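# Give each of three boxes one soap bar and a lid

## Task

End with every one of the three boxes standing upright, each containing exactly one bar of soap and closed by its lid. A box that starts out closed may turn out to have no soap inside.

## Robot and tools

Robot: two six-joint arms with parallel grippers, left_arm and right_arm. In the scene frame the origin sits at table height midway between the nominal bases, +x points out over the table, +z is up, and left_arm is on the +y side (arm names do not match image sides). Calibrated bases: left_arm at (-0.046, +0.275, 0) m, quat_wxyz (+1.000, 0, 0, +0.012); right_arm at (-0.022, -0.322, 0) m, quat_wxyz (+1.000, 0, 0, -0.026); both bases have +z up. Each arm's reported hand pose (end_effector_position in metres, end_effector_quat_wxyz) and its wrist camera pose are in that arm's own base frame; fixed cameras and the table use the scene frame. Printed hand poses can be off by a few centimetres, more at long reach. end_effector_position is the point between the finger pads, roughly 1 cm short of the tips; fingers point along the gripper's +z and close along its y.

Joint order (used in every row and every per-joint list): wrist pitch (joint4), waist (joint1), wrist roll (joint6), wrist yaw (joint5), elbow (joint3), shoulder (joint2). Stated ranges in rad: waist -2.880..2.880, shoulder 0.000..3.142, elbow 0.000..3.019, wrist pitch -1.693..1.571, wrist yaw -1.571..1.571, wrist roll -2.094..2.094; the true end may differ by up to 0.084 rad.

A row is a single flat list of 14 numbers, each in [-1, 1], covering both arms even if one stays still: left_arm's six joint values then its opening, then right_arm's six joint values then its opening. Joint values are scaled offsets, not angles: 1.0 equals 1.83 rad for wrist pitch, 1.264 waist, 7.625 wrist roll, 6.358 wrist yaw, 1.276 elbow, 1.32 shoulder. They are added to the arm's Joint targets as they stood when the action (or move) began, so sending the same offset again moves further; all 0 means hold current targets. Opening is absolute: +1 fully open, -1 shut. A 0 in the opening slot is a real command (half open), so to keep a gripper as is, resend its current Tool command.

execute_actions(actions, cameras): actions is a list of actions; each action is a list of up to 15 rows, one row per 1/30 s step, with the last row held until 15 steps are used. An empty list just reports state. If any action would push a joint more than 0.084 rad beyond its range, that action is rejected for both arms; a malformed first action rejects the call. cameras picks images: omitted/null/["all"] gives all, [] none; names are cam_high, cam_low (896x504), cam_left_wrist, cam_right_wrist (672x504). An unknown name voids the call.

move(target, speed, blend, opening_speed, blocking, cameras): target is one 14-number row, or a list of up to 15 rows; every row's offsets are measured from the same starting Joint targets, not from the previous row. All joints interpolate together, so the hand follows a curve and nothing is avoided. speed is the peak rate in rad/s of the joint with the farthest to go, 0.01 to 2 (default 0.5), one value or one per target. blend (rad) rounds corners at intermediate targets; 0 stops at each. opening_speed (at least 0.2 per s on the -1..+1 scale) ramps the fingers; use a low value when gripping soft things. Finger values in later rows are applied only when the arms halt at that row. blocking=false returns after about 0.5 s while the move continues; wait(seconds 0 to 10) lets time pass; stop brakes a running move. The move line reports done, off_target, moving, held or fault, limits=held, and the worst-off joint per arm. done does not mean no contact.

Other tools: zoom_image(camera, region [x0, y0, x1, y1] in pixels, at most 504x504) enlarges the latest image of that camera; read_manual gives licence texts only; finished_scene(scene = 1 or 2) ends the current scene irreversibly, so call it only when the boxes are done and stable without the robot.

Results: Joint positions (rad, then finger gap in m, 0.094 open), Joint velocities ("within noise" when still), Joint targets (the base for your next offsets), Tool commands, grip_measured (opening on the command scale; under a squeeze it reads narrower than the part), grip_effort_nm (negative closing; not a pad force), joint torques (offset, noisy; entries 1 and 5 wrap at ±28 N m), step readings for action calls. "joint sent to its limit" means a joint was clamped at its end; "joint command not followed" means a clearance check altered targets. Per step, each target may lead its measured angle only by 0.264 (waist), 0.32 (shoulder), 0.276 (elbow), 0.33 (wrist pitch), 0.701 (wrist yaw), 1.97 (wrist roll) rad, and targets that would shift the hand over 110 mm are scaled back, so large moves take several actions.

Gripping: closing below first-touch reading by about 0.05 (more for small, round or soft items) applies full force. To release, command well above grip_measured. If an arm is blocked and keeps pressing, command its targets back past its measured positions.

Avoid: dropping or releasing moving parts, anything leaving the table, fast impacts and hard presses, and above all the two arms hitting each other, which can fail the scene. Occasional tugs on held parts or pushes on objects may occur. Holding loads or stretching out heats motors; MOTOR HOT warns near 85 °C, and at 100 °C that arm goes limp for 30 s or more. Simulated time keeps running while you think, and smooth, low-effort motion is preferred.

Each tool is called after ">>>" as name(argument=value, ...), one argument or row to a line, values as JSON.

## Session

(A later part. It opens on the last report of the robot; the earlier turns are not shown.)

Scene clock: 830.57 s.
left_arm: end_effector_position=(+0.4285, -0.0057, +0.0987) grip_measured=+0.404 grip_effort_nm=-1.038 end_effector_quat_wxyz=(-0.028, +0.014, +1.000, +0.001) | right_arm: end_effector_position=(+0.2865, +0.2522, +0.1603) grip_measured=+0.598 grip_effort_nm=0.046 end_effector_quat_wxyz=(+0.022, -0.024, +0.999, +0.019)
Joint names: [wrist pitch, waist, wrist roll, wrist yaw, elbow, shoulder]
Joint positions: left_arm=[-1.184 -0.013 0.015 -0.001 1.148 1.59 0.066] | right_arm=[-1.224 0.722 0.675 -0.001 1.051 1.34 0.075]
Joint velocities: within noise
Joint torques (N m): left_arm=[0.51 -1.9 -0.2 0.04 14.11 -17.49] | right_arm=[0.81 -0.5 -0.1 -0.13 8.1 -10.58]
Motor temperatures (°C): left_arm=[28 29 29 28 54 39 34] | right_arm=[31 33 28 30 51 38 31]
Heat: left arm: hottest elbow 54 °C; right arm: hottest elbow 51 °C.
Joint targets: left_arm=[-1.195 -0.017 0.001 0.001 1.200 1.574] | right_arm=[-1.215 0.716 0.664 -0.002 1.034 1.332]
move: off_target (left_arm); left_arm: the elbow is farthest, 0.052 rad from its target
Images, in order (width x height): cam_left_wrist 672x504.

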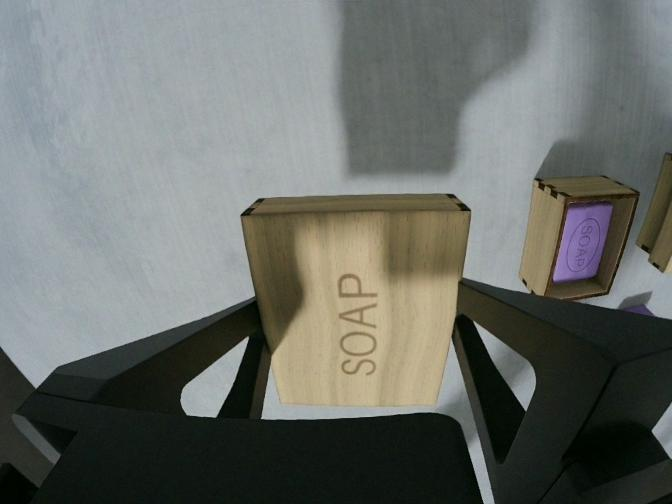

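>>> move(
  target=[0.076,-0.273,-0.0543,0,-0.065,0.0576,0.3,0,0,0,0,0,0,0.6],
  speed=0.25,
  cameras=["cam_left_wrist","cam_low"],
)

>>> zoom_image(
  camera="cam_left_wrist",
  region=[200, 120, 500, 420],
)

>>> zoom_image(
  camera="cam_low",
  region=[470, 240, 600, 330],
)

Scene clock: 865.20 s.
left_arm: end_effector_position=(+0.4190, -0.1560, +0.0771) grip_measured=+0.404 grip_effort_nm=-1.038 end_effector_quat_wxyz=(+0.002, -0.022, +1.000, +0.000) | right_arm: end_effector_position=(+0.2865, +0.2522, +0.1603) grip_measured=+0.598 grip_effort_nm=0.037 end_effector_quat_wxyz=(+0.022, -0.024, +0.999, +0.019)
Joint names: [wrist pitch, waist, wrist roll, wrist yaw, elbow, shoulder]
Joint positions: left_arm=[-1.069 -0.356 -0.399 -0.001 1.128 1.625 0.066] | right_arm=[-1.224 0.722 0.675 -0.001 1.051 1.34 0.075]
Joint velocities: within noise
Joint torques (N m): left_arm=[1.62 -2.08 -0.21 0 8.2 -14.21] | right_arm=[0.81 -0.44 -0.1 -0.12 8.12 -10.7]
Motor temperatures (°C): left_arm=[28 29 29 28 54 38 34] | right_arm=[31 33 28 30 48 36 31]
Heat: left arm: hottest elbow 54 °C; right arm: hottest elbow 48 °C.
Joint targets: left_arm=[-1.057 -0.362 -0.413 0.001 1.117 1.650] | right_arm=[-1.215 0.716 0.664 -0.002 1.034 1.332]
move: done
Images, in order (width x height): cam_low 896x504, cam_left_wrist 672x504.

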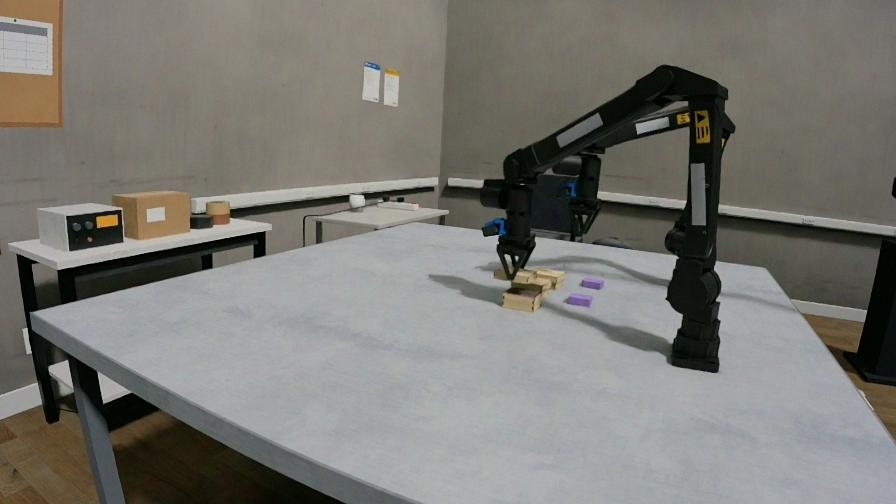

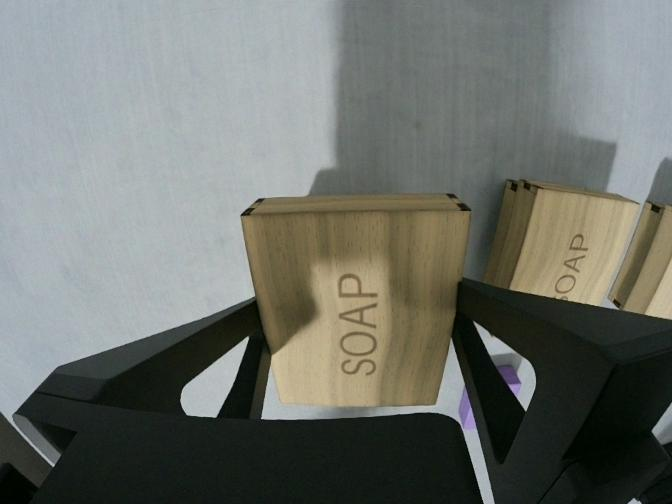

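Scaled by 1.680 from the camera's 672x504 image, which has a finer 960x720 frame.

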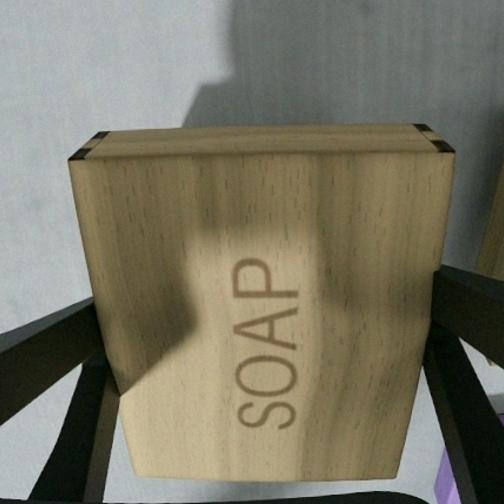

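Scaled by 3.877 from the camera's 896x504 image, which has a finer 1280x720 frame.

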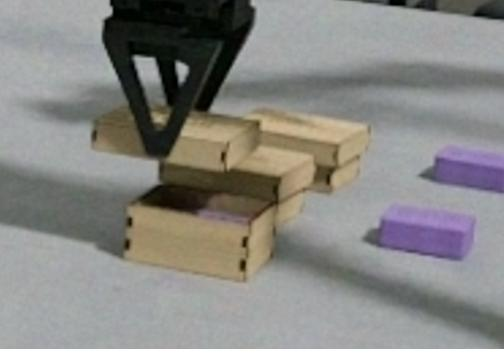

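>>> move(
  target=[0.028,0,0,0,-0.021,0.0205,0.3,0,0,0,0,0,0,0.6],
  speed=0.1,
  cameras=["cam_low","cam_left_wrist"],
)

>>> zoom_image(
  camera="cam_low",
  region=[440, 220, 640, 340],
)

Scene clock: 914.73 s.
left_arm: end_effector_position=(+0.4180, -0.1556, +0.0565) grip_measured=+0.404 grip_effort_nm=-1.038 end_effector_quat_wxyz=(+0.001, -0.022, +1.000, +0.000) | right_arm: end_effector_position=(+0.2865, +0.2522, +0.1603) grip_measured=+0.598 grip_effort_nm=0.037 end_effector_quat_wxyz=(+0.022, -0.024, +0.999, +0.019)
Joint names: [wrist pitch, waist, wrist roll, wrist yaw, elbow, shoulder]
Joint positions: left_arm=[-1.018 -0.356 -0.4 -0.001 1.101 1.652 0.066] | right_arm=[-1.224 0.722 0.675 -0.001 1.051 1.34 0.075]
Joint velocities: within noise
Joint torques (N m): left_arm=[1.77 -2.08 -0.21 -0.01 7.92 -14.33] | right_arm=[0.83 -0.44 -0.1 -0.13 8.09 -10.64]
Motor temperatures (°C): left_arm=[27 29 29 28 52 35 34] | right_arm=[31 33 28 30 47 35 30]
Heat: left arm: hottest elbow 52 °C; right arm: hottest elbow 47 °C.
Joint targets: left_arm=[-1.005 -0.362 -0.413 0.001 1.090 1.677] | right_arm=[-1.215 0.716 0.664 -0.002 1.034 1.332]
move: done
Images, in order (width x height): cam_low 896x504, cam_left_wrist 672x504.

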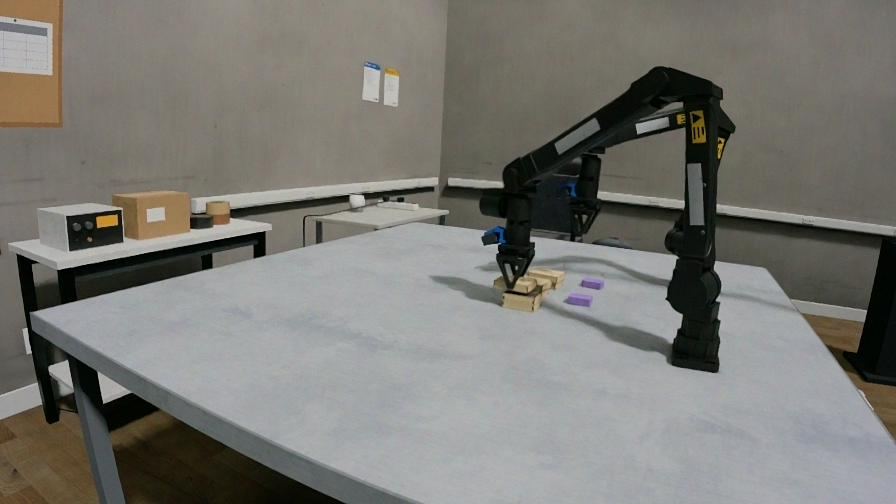

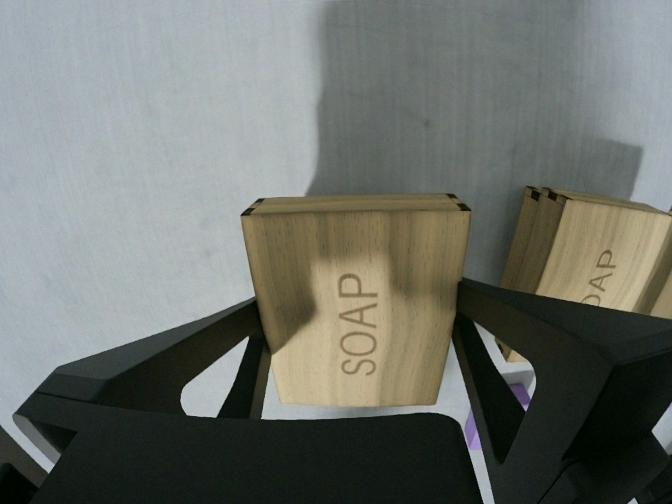

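Scaled by 2.520 from the camera's 896x504 image, which has a finer 1280x720 frame.

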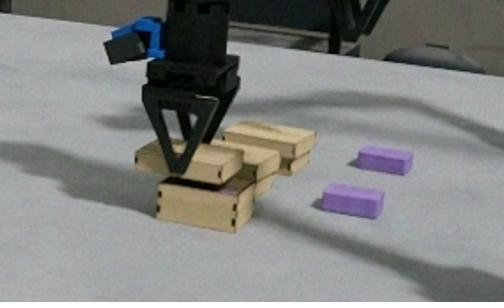

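>>> zoom_image(
  camera="cam_low",
  region=[485, 265, 575, 315],
)

>>> zoom_image(
  camera="cam_left_wrist",
  region=[220, 170, 500, 430],
)

>>> execute_actions(
  actions=[],
  cameras=["cam_high","cam_right_wrist"],
)

Scaled by 5.600 from the camera's 896x504 image, which has a finer 1280x720 frame.

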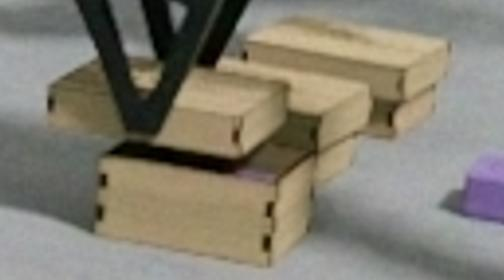

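Scaled by 1.800 from the camera's 672x504 image, which has a finer 960x720 frame.

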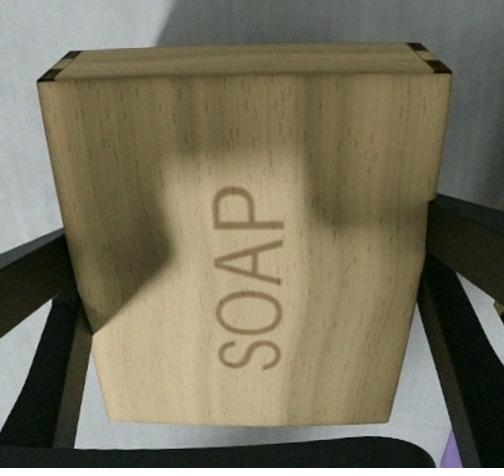

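Scene clock: 954.97 s.
left_arm: end_effector_position=(+0.4181, -0.1557, +0.0565) grip_measured=+0.404 grip_effort_nm=-1.038 end_effector_quat_wxyz=(+0.001, -0.022, +1.000, +0.000) | right_arm: end_effector_position=(+0.2865, +0.2522, +0.1603) grip_measured=+0.598 grip_effort_nm=0.037 end_effector_quat_wxyz=(+0.022, -0.024, +0.999, +0.019)
Joint names: [wrist pitch, waist, wrist roll, wrist yaw, elbow, shoulder]
Joint positions: left_arm=[-1.018 -0.356 -0.4 -0.001 1.101 1.652 0.066] | right_arm=[-1.224 0.722 0.675 -0.001 1.051 1.34 0.075]
Joint velocities: within noise
Joint torques (N m): left_arm=[1.59 -2.08 -0.21 -0.01 7.92 -14.39] | right_arm=[0.81 -0.5 -0.1 -0.13 8.12 -10.64]
Motor temperatures (°C): left_arm=[27 29 29 28 48 36 34] | right_arm=[31 33 28 30 47 34 30]
Heat: left arm: hottest elbow 48 °C; right arm: hottest elbow 47 °C.
Joint targets: left_arm=[-1.005 -0.362 -0.413 0.001 1.090 1.677] | right_arm=[-1.215 0.716 0.664 -0.002 1.034 1.332]
Tool commands: left_gripper/opening=+0.3 right_gripper/opening=+0.6
Images, in order (width x height): cam_high 896x504, cam_right_wrist 672x504.

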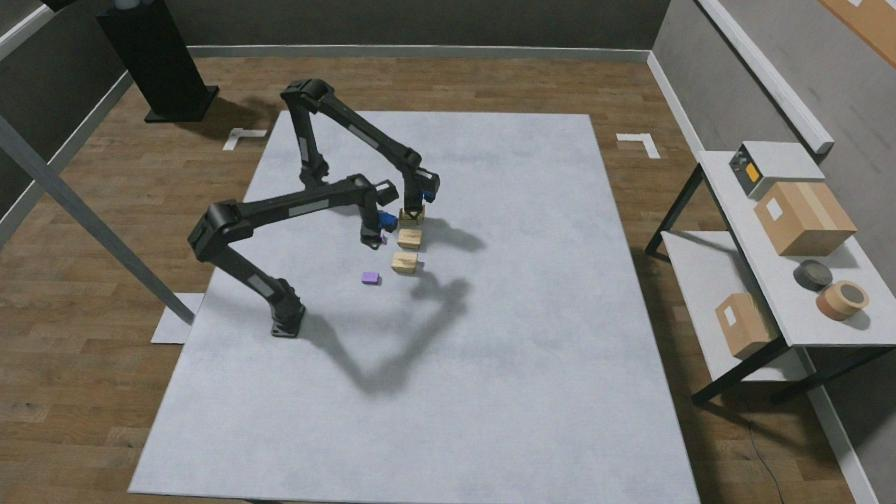

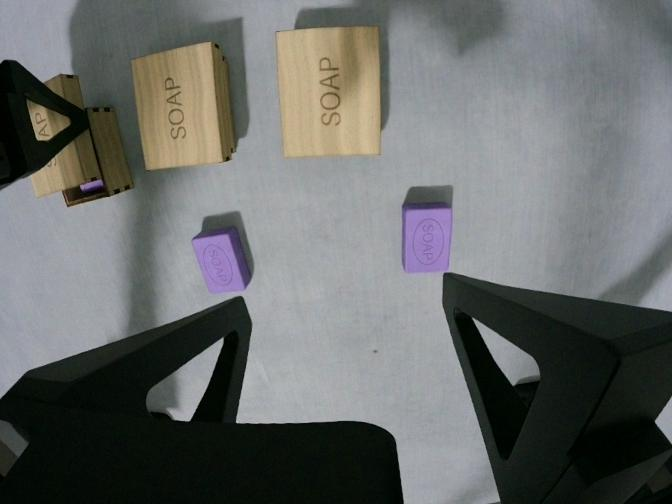

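>>> zoom_image(
  camera="cam_right_wrist",
  region=[10, 50, 150, 220],
)

Scaled by 2.965 from the camera's 672x504 image, which has a finer 960x720 frame.

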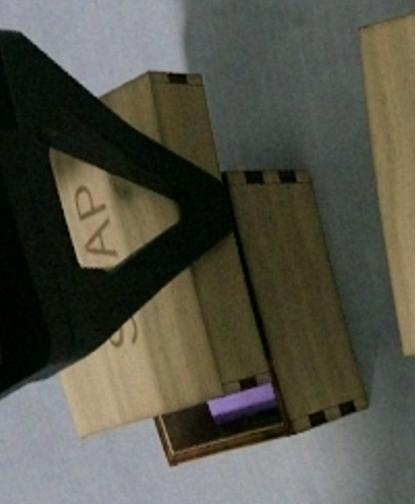

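>>> move(
  target=[0.0055,0,0,0,-0.041,-0.055,0.3,0,0,0,0,0,0,0.6],
  speed=0.1,
  cameras=["cam_low","cam_right_wrist","cam_left_wrist"],
)

>>> zoom_image(
  camera="cam_right_wrist",
  region=[10, 50, 150, 220],
)

>>> zoom_image(
  camera="cam_low",
  region=[485, 265, 575, 315],
)

Scene clock: 1031.27 s.
left_arm: end_effector_position=(+0.4013, -0.1494, +0.0532) grip_measured=+0.404 grip_effort_nm=-1.043 end_effector_quat_wxyz=(-0.003, -0.022, +1.000, +0.002) | right_arm: end_effector_position=(+0.2865, +0.2522, +0.1603) grip_measured=+0.598 grip_effort_nm=0.032 end_effector_quat_wxyz=(+0.022, -0.024, +0.999, +0.019)
Joint names: [wrist pitch, waist, wrist roll, wrist yaw, elbow, shoulder]
Joint positions: left_arm=[-1.008 -0.356 -0.401 -0.001 1.051 1.621 0.066] | right_arm=[-1.224 0.722 0.675 -0.001 1.051 1.34 0.075]
Joint velocities: within noise
Joint torques (N m): left_arm=[1.61 -2.08 -0.21 -0.01 7.64 -17.44] | right_arm=[0.8 -0.44 -0.09 -0.13 8.12 -10.64]
Motor temperatures (°C): left_arm=[27 29 29 28 45 36 34] | right_arm=[31 33 28 30 47 34 30]
Heat: left arm: hottest elbow 45 °C; right arm: hottest elbow 47 °C.
Joint targets: left_arm=[-0.995 -0.362 -0.413 0.000 1.038 1.604] | right_arm=[-1.215 0.716 0.664 -0.002 1.034 1.332]
move: done
Images, in order (width x height): cam_low 896x504, cam_left_wrist 672x504, cam_right_wrist 672x504.

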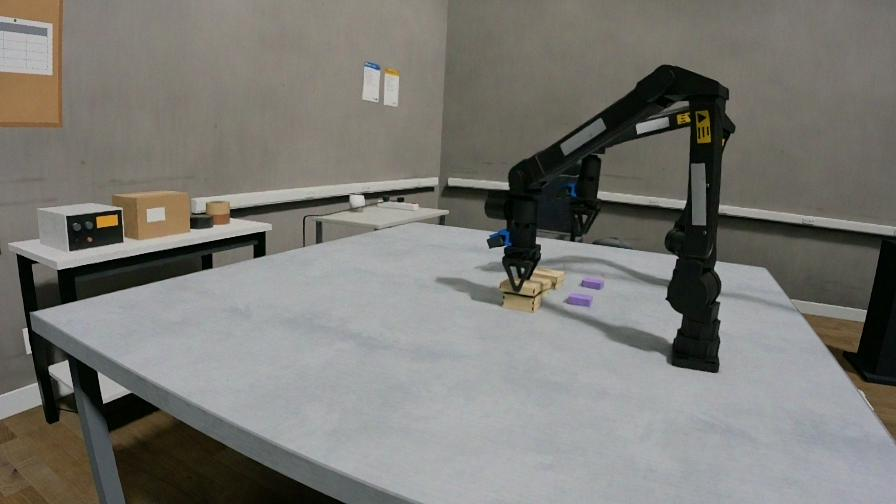

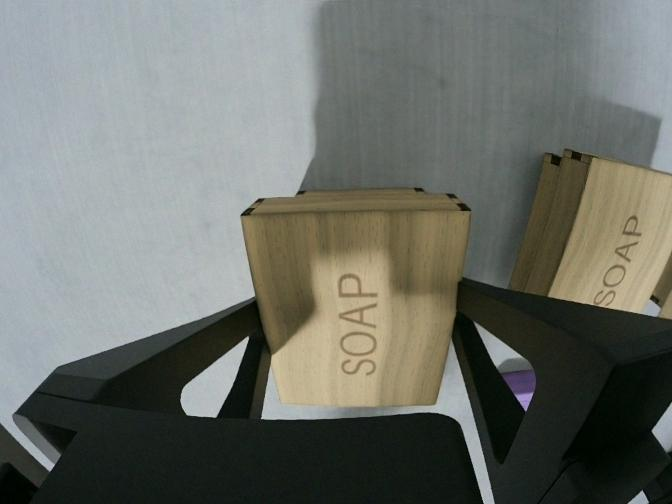

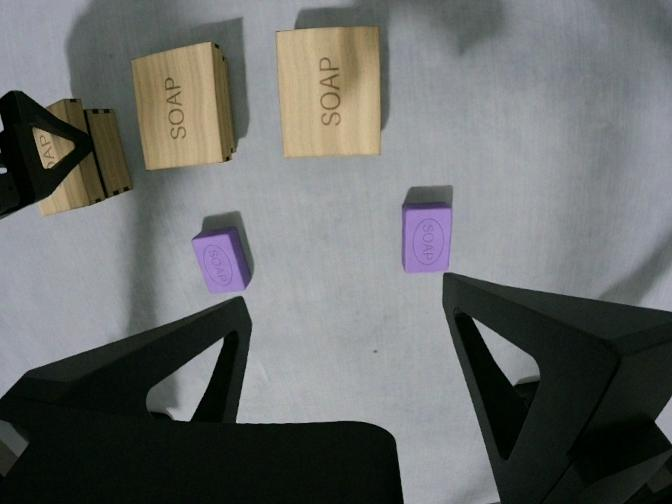

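Scaled by 2.965 from the camera's 672x504 image, which has a finer 960x720 frame.

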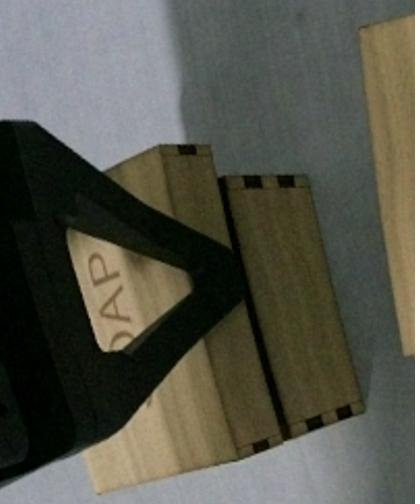

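Scaled by 5.600 from the camera's 896x504 image, which has a finer 1280x720 frame.

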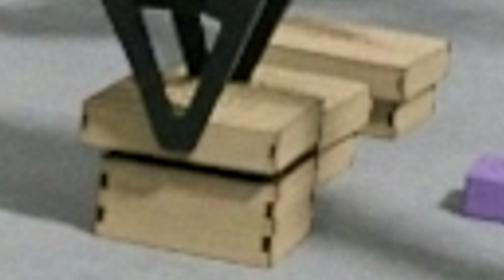

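>>> move(
  target=[0.0135,0,0,0,-0.018,-0.004,0.3,0,0,0,0,0,0,0.6],
  speed=0.1,
  cameras=["cam_low","cam_right_wrist","cam_left_wrist"],
)

>>> zoom_image(
  camera="cam_right_wrist",
  region=[10, 50, 150, 220],
)

>>> zoom_image(
  camera="cam_low",
  region=[485, 265, 575, 315],
)

Scene clock: 1050.67 s.
left_arm: end_effector_position=(+0.3975, -0.1481, +0.0478) grip_measured=+0.404 grip_effort_nm=-1.048 end_effector_quat_wxyz=(-0.001, -0.022, +1.000, +0.001) | right_arm: end_effector_position=(+0.2865, +0.2522, +0.1603) grip_measured=+0.598 grip_effort_nm=0.042 end_effector_quat_wxyz=(+0.022, -0.024, +0.999, +0.019)
Joint names: [wrist pitch, waist, wrist roll, wrist yaw, elbow, shoulder]
Joint positions: left_arm=[-0.984 -0.356 -0.401 -0.001 1.028 1.616 0.066] | right_arm=[-1.224 0.722 0.675 -0.001 1.051 1.34 0.075]
Joint velocities: within noise
Joint torques (N m): left_arm=[1.68 -2.08 -0.21 -0.01 7.57 -16.73] | right_arm=[0.81 -0.56 -0.09 -0.13 8.1 -10.64]
Motor temperatures (°C): left_arm=[27 29 29 28 45 35 34] | right_arm=[31 33 28 30 47 34 30]
Heat: left arm: hottest elbow 45 °C; right arm: hottest elbow 47 °C.
Joint targets: left_arm=[-0.971 -0.362 -0.413 0.001 1.015 1.599] | right_arm=[-1.215 0.716 0.664 -0.002 1.034 1.332]
move: done
Images, in order (width x height): cam_low 896x504, cam_left_wrist 672x504, cam_right_wrist 672x504.

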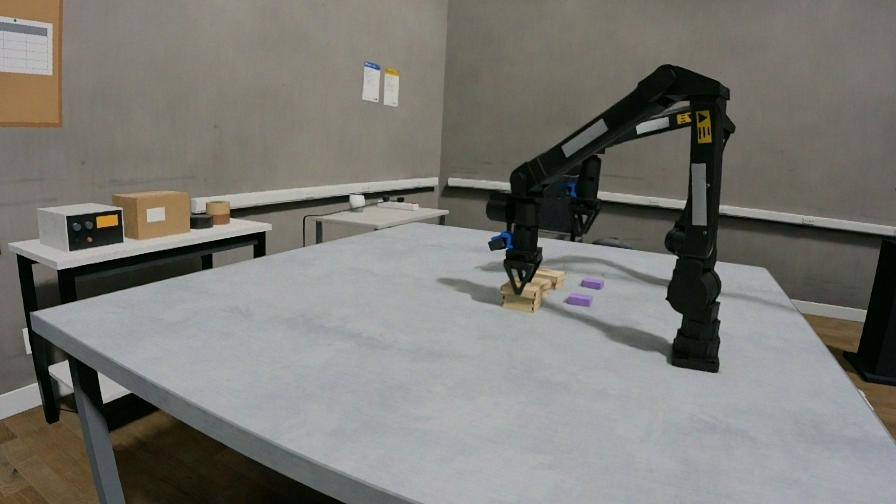

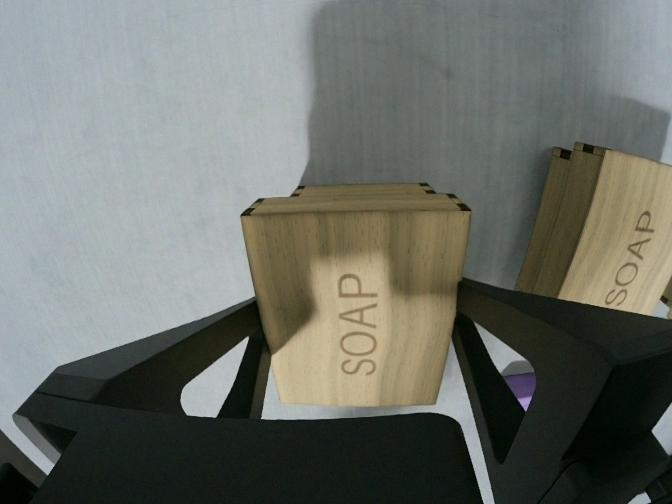

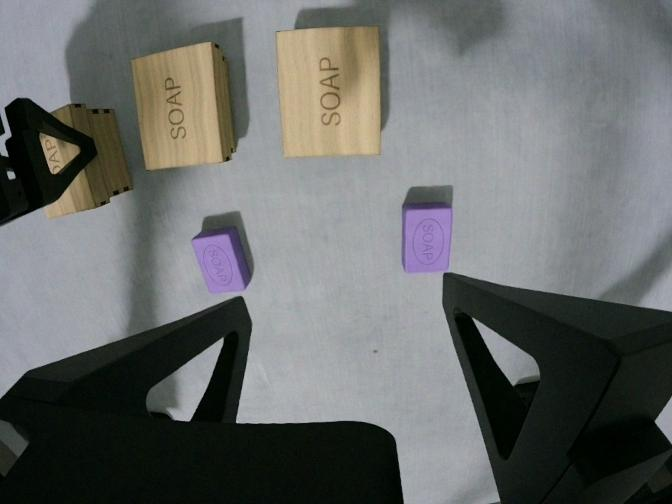

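Scaled by 2.965 from the camera's 672x504 image, which has a finer 960x720 frame.

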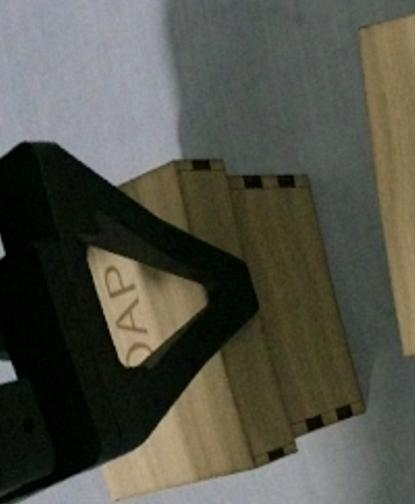

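Scaled by 5.600 from the camera's 896x504 image, which has a finer 1280x720 frame.

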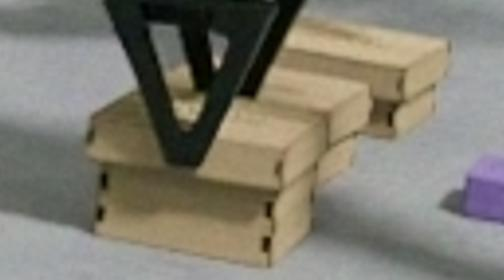

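>>> move(
  target=[0,-0.009,0,0,0,0,0.3,0,0,0,0,0,0,0.6],
  speed=0.1,
  cameras=["cam_low","cam_right_wrist","cam_left_wrist"],
)

>>> zoom_image(
  camera="cam_right_wrist",
  region=[10, 50, 150, 220],
)

>>> zoom_image(
  camera="cam_left_wrist",
  region=[220, 170, 500, 430],
)

Scene clock: 1067.97 s.
left_arm: end_effector_position=(+0.3969, -0.1499, +0.0478) grip_measured=+0.404 grip_effort_nm=-1.043 end_effector_quat_wxyz=(+0.000, -0.020, +1.000, +0.000) | right_arm: end_effector_position=(+0.2865, +0.2522, +0.1603) grip_measured=+0.598 grip_effort_nm=0.037 end_effector_quat_wxyz=(+0.022, -0.024, +0.999, +0.019)
Joint names: [wrist pitch, waist, wrist roll, wrist yaw, elbow, shoulder]
Joint positions: left_arm=[-0.983 -0.36 -0.401 -0.001 1.027 1.616 0.066] | right_arm=[-1.224 0.722 0.675 -0.001 1.051 1.34 0.075]
Joint velocities: within noise
Joint torques (N m): left_arm=[1.58 -2.55 -0.2 -0.01 7.58 -17.32] | right_arm=[0.81 -0.44 -0.1 -0.13 8.12 -10.58]
Motor temperatures (°C): left_arm=[27 29 29 28 45 35 34] | right_arm=[31 33 28 30 47 34 30]
Heat: left arm: hottest elbow 45 °C; right arm: hottest elbow 47 °C.
Joint targets: left_arm=[-0.971 -0.374 -0.413 0.001 1.015 1.599] | right_arm=[-1.215 0.716 0.664 -0.002 1.034 1.332]
move: done
Images, in order (width x height): cam_low 896x504, cam_left_wrist 672x504, cam_right_wrist 672x504.

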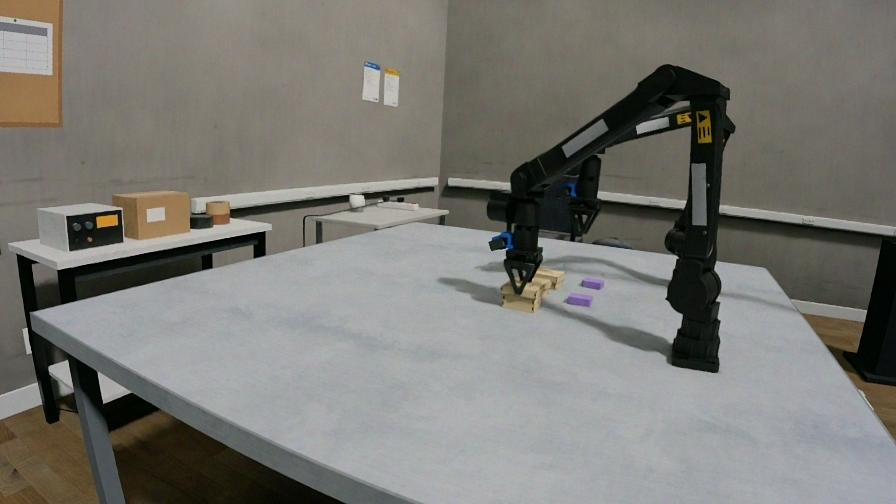

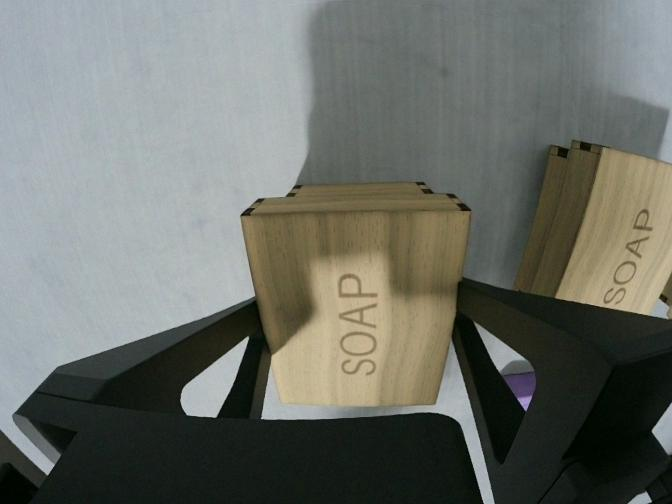

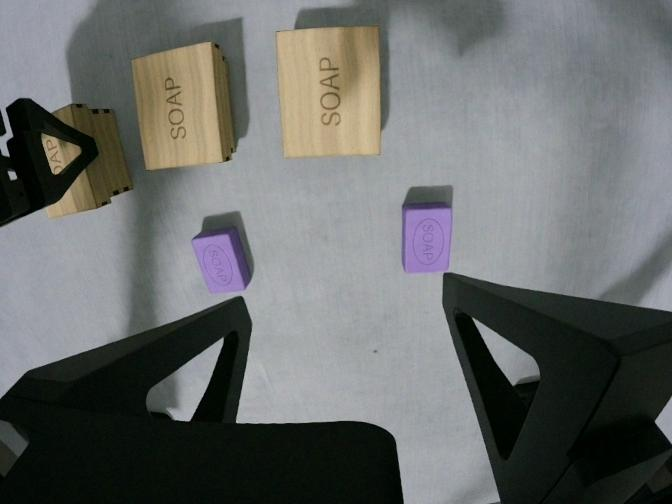

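Scaled by 2.965 from the camera's 672x504 image, which has a finer 960x720 frame.

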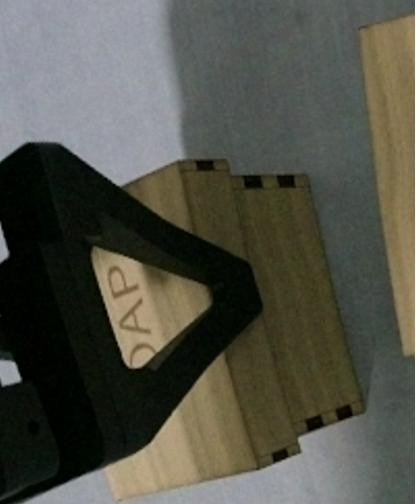

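Scaled by 1.800 from the camera's 672x504 image, which has a finer 960x720 frame.

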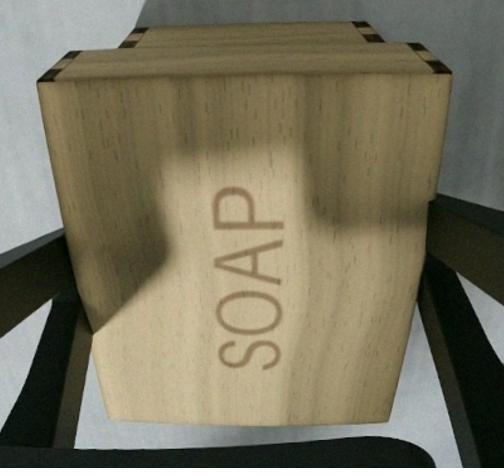

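>>> move(
  target=[
    [0,0,0,0,0,0.021,0.3,0,0,0,0,0,0,0.6],
    [0.0215,0,0,0,-0.0135,0.044,0.3,0,0,0,0,0,0,0.6],
  ],
  speed=0.08,
  cameras=["cam_low","cam_right_wrist","cam_left_wrist"],
)

>>> zoom_image(
  camera="cam_low",
  region=[485, 265, 575, 315],
)

>>> zoom_image(
  camera="cam_right_wrist",
  region=[10, 50, 150, 220],
)

Scene clock: 1082.73 s.
left_arm: end_effector_position=(+0.3963, -0.1504, +0.0354) grip_measured=+0.404 grip_effort_nm=-1.038 end_effector_quat_wxyz=(+0.002, -0.019, +1.000, +0.000) | right_arm: end_effector_position=(+0.2865, +0.2522, +0.1603) grip_measured=+0.598 grip_effort_nm=0.032 end_effector_quat_wxyz=(+0.022, -0.024, +0.999, +0.019)
Joint names: [wrist pitch, waist, wrist roll, wrist yaw, elbow, shoulder]
Joint positions: left_arm=[-0.944 -0.362 -0.401 -0.001 1.009 1.632 0.066] | right_arm=[-1.224 0.722 0.675 -0.001 1.051 1.34 0.075]
Joint velocities: within noise
Joint torques (N m): left_arm=[1.66 -2.43 -0.2 -0.01 7.49 -13.51] | right_arm=[0.81 -0.44 -0.1 -0.13 8.12 -10.64]
Motor temperatures (°C): left_arm=[27 29 29 28 45 35 34] | right_arm=[31 33 28 30 47 34 30]
Heat: left arm: hottest elbow 45 °C; right arm: hottest elbow 47 °C.
Joint targets: left_arm=[-0.931 -0.374 -0.413 0.001 0.998 1.657] | right_arm=[-1.215 0.716 0.664 -0.002 1.034 1.332]
move: done
Images, in order (width x height): cam_low 896x504, cam_left_wrist 672x504, cam_right_wrist 672x504.

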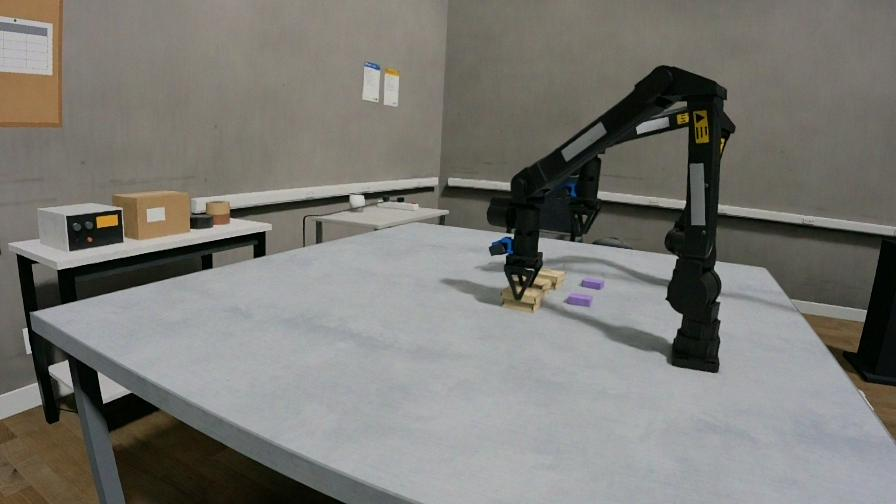

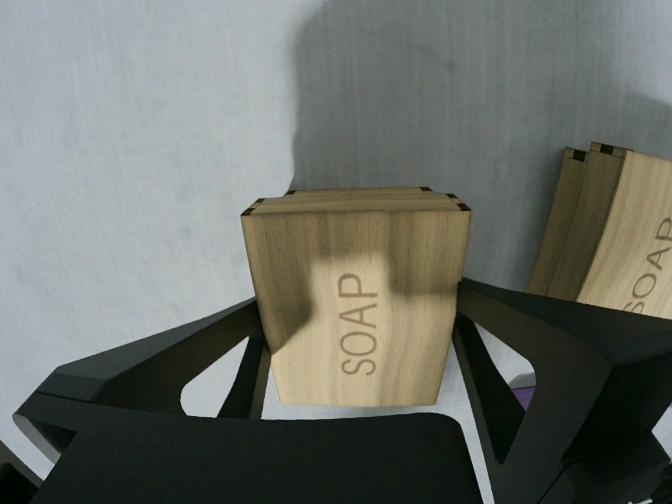

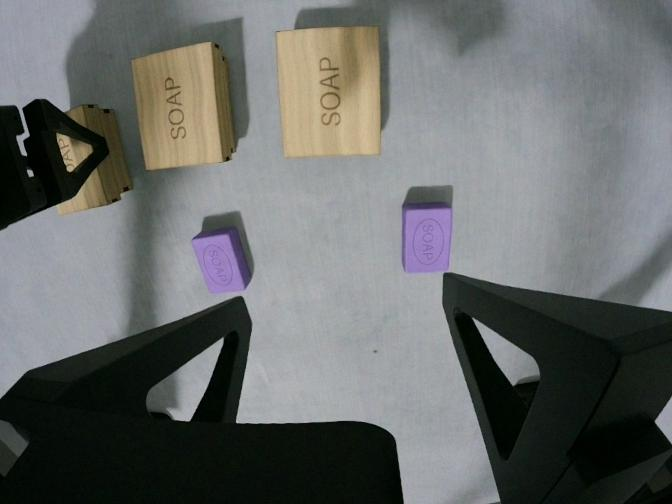

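Scaled by 5.600 from the camera's 896x504 image, which has a finer 1280x720 frame.

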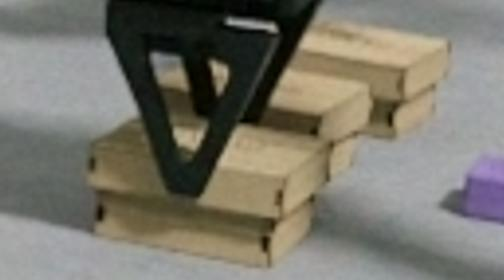

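Scaled by 2.965 from the camera's 672x504 image, which has a finer 960x720 frame.

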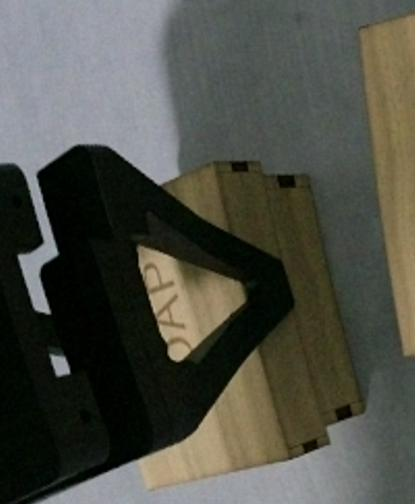

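>>> move(
  target=[
    [0,0,0,0,0,0,0.56,0,0,0,0,0,0,0.6],
    [-0.140,0,0,0,0.127,-0.111,0.56,0,0,0,0,0,0,0.6],
  ],
  speed=0.2,
  opening_speed=0.3,
  cameras=["cam_low","cam_right_wrist","cam_left_wrist"],
)

>>> zoom_image(
  camera="cam_low",
  region=[485, 255, 575, 315],
)

Scene clock: 1098.13 s.
left_arm: end_effector_position=(+0.3895, -0.1480, +0.1125) grip_measured=+0.558 grip_effort_nm=0.120 end_effector_quat_wxyz=(-0.009, -0.019, +1.000, +0.004) | right_arm: end_effector_position=(+0.2865, +0.2522, +0.1603) grip_measured=+0.598 grip_effort_nm=0.042 end_effector_quat_wxyz=(+0.022, -0.024, +0.999, +0.019)
Joint names: [wrist pitch, waist, wrist roll, wrist yaw, elbow, shoulder]
Joint positions: left_arm=[-1.176 -0.362 -0.401 -0.001 1.109 1.523 0.073] | right_arm=[-1.224 0.722 0.675 -0.001 1.051 1.34 0.075]
Joint velocities: within noise
Joint torques (N m): left_arm=[0.62 -2.43 -0.2 -0.01 14.15 -16.38] | right_arm=[0.8 -0.44 -0.09 -0.13 8.1 -10.58]
Motor temperatures (°C): left_arm=[27 29 29 28 44 36 34] | right_arm=[31 33 28 30 47 34 30]
Heat: left arm: hottest elbow 44 °C; right arm: hottest elbow 47 °C.
Joint targets: left_arm=[-1.188 -0.373 -0.413 0.001 1.160 1.510] | right_arm=[-1.215 0.716 0.664 -0.002 1.034 1.332]
move: off_target (left_arm); left_arm: the elbow is farthest, 0.051 rad from its target
Images, in order (width x height): cam_low 896x504, cam_left_wrist 672x504, cam_right_wrist 672x504.

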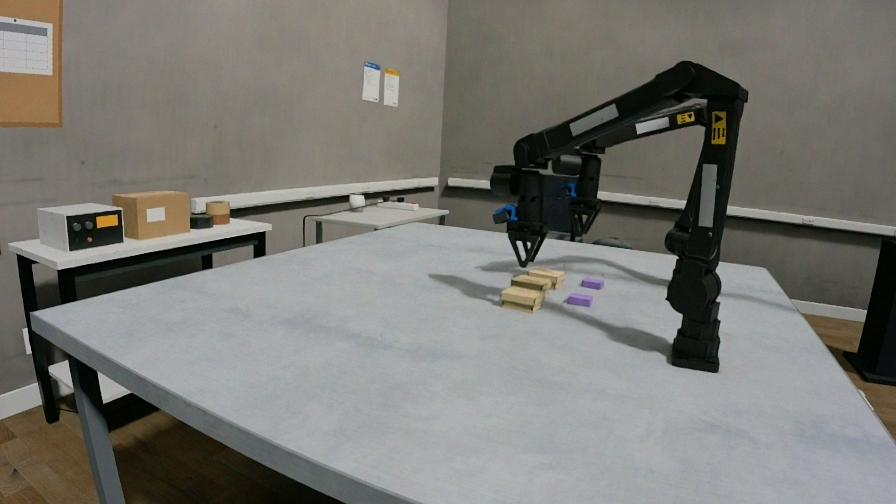

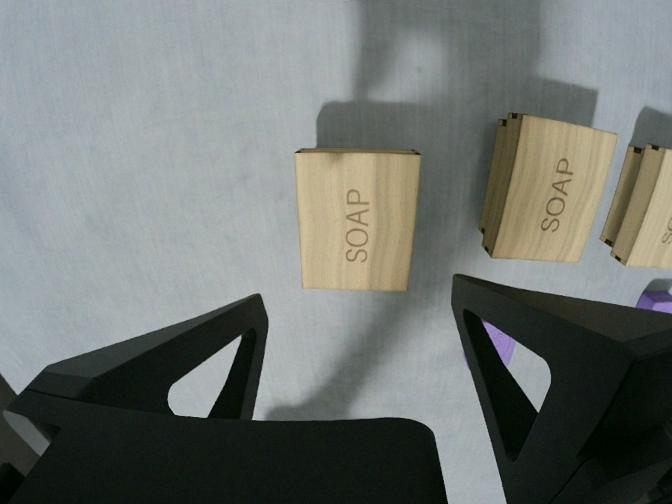

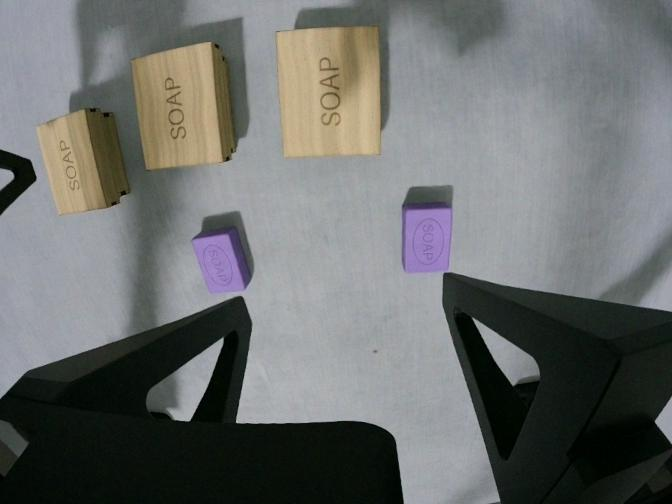

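Scaled by 5.600 from the camera's 896x504 image, which has a finer 1280x720 frame.

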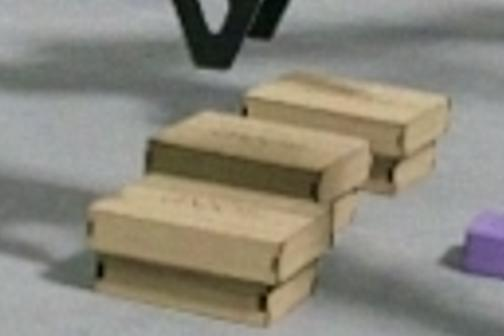

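>>> move(
  target=[
    [0,0,0,0,0,0,0.56,0,-0.32,-0.05,0,0,0,0.6],
    [0.021,-0.138,-0.0285,0,0.1175,0.170,0.56,0,-0.32,-0.05,0,0,0,0.6],
  ],
  speed=0.5,
  cameras=["cam_low","cam_right_wrist","cam_left_wrist"],
)

Scene clock: 1160.57 s.
left_arm: end_effector_position=(+0.4050, -0.2478, +0.0788) grip_measured=+0.558 grip_effort_nm=0.120 end_effector_quat_wxyz=(-0.021, -0.034, +0.999, +0.014) | right_arm: end_effector_position=(+0.3631, +0.1177, +0.1603) grip_measured=+0.598 grip_effort_nm=0.037 end_effector_quat_wxyz=(+0.027, -0.010, +1.000, +0.009)
Joint names: [wrist pitch, waist, wrist roll, wrist yaw, elbow, shoulder]
Joint positions: left_arm=[-1.16 -0.548 -0.617 -0.001 1.258 1.721 0.073] | right_arm=[-1.224 0.314 0.294 -0.001 1.051 1.34 0.075]
Joint velocities: within noise
Joint torques (N m): left_arm=[1.44 -1.55 -0.2 -0.03 13.91 -16.97] | right_arm=[0.84 -0.15 -0.1 -0.16 8.12 -10.64]
Motor temperatures (°C): left_arm=[27 29 29 28 52 36 32] | right_arm=[30 33 28 30 47 34 30]
Heat: left arm: hottest elbow 52 °C; right arm: hottest elbow 47 °C.
Joint targets: left_arm=[-1.149 -0.548 -0.630 0.001 1.309 1.735] | right_arm=[-1.215 0.312 0.282 -0.001 1.034 1.332]
move: off_target (left_arm); left_arm: the elbow is farthest, 0.051 rad from its target
Images, in order (width x height): cam_low 896x504, cam_left_wrist 672x504, cam_right_wrist 672x504.

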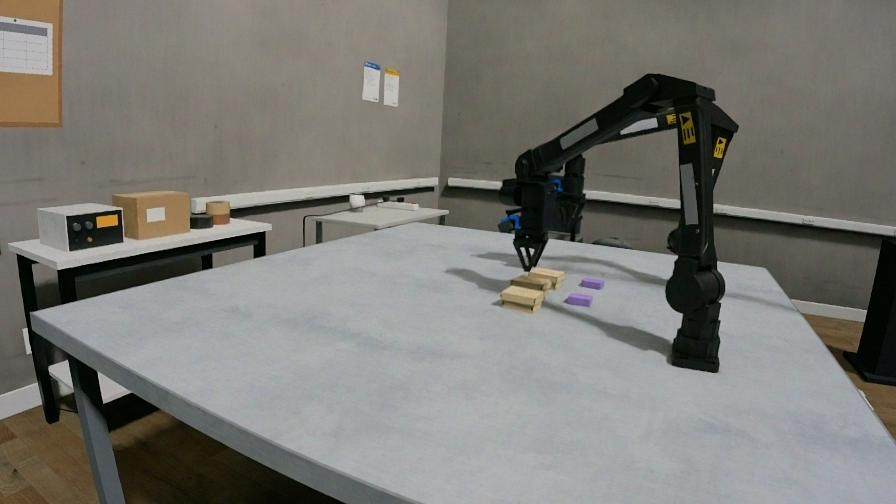

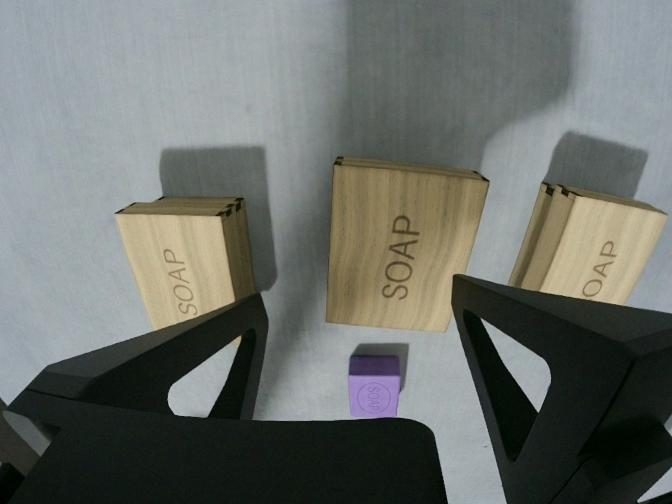

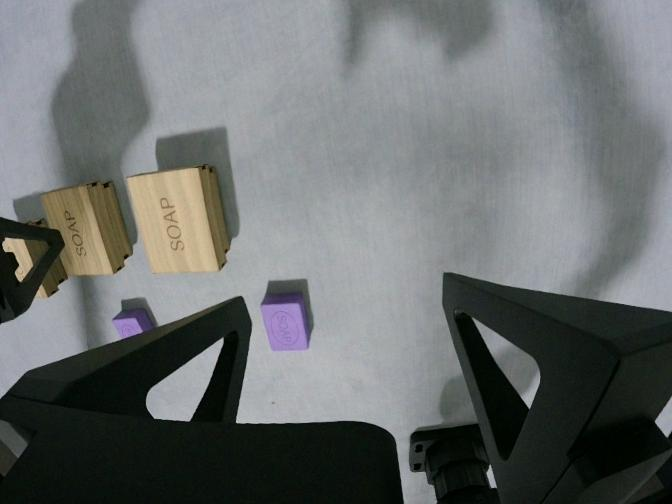

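>>> move(
  target=[0.035,-0.0253,0.0114,0,0.0125,0.0265,0.7,0,0,0,0,0,0,0.6],
  speed=0.2,
  cameras=["cam_low","cam_left_wrist"],
)

Scene clock: 1185.10 s.
left_arm: end_effector_position=(+0.4166, -0.2680, +0.0739) grip_measured=+0.698 grip_effort_nm=0.120 end_effector_quat_wxyz=(+0.002, +0.007, +1.000, -0.001) | right_arm: end_effector_position=(+0.3631, +0.1177, +0.1603) grip_measured=+0.598 grip_effort_nm=0.042 end_effector_quat_wxyz=(+0.027, -0.010, +1.000, +0.009)
Joint names: [wrist pitch, waist, wrist roll, wrist yaw, elbow, shoulder]
Joint positions: left_arm=[-1.097 -0.571 -0.557 -0.001 1.274 1.742 0.08] | right_arm=[-1.224 0.314 0.294 -0.001 1.051 1.34 0.075]
Joint velocities: within noise
Joint torques (N m): left_arm=[1.59 -2.26 0.11 -0.03 14.08 -16.26] | right_arm=[0.84 -0.15 -0.1 -0.17 8.13 -10.64]
Motor temperatures (°C): left_arm=[27 29 29 28 53 38 31] | right_arm=[30 33 28 30 47 34 30]
Heat: left arm: hottest elbow 53 °C; right arm: hottest elbow 47 °C.
Joint targets: left_arm=[-1.085 -0.580 -0.543 0.001 1.325 1.770] | right_arm=[-1.215 0.312 0.282 -0.001 1.034 1.332]
move: off_target (left_arm); left_arm: the elbow is farthest, 0.051 rad from its target
Images, in order (width x height): cam_low 896x504, cam_left_wrist 672x504.

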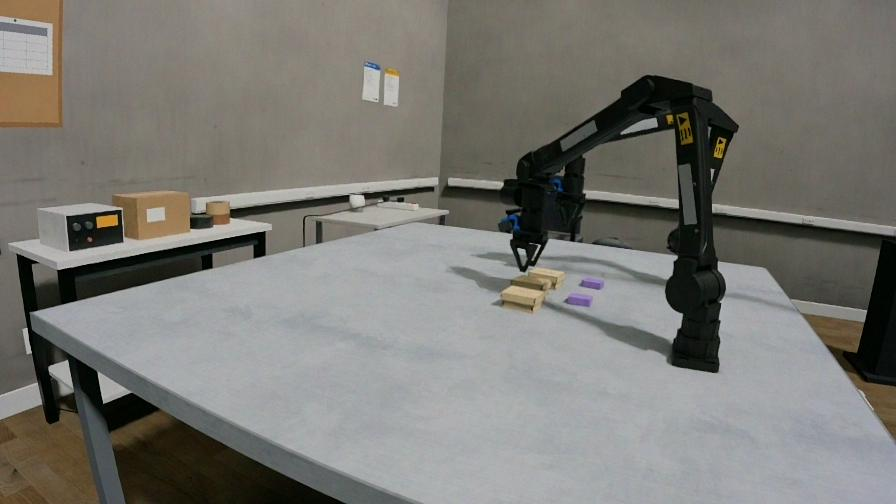

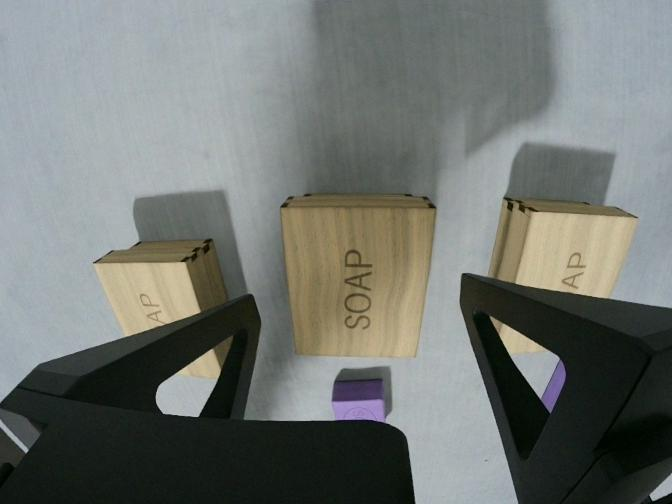

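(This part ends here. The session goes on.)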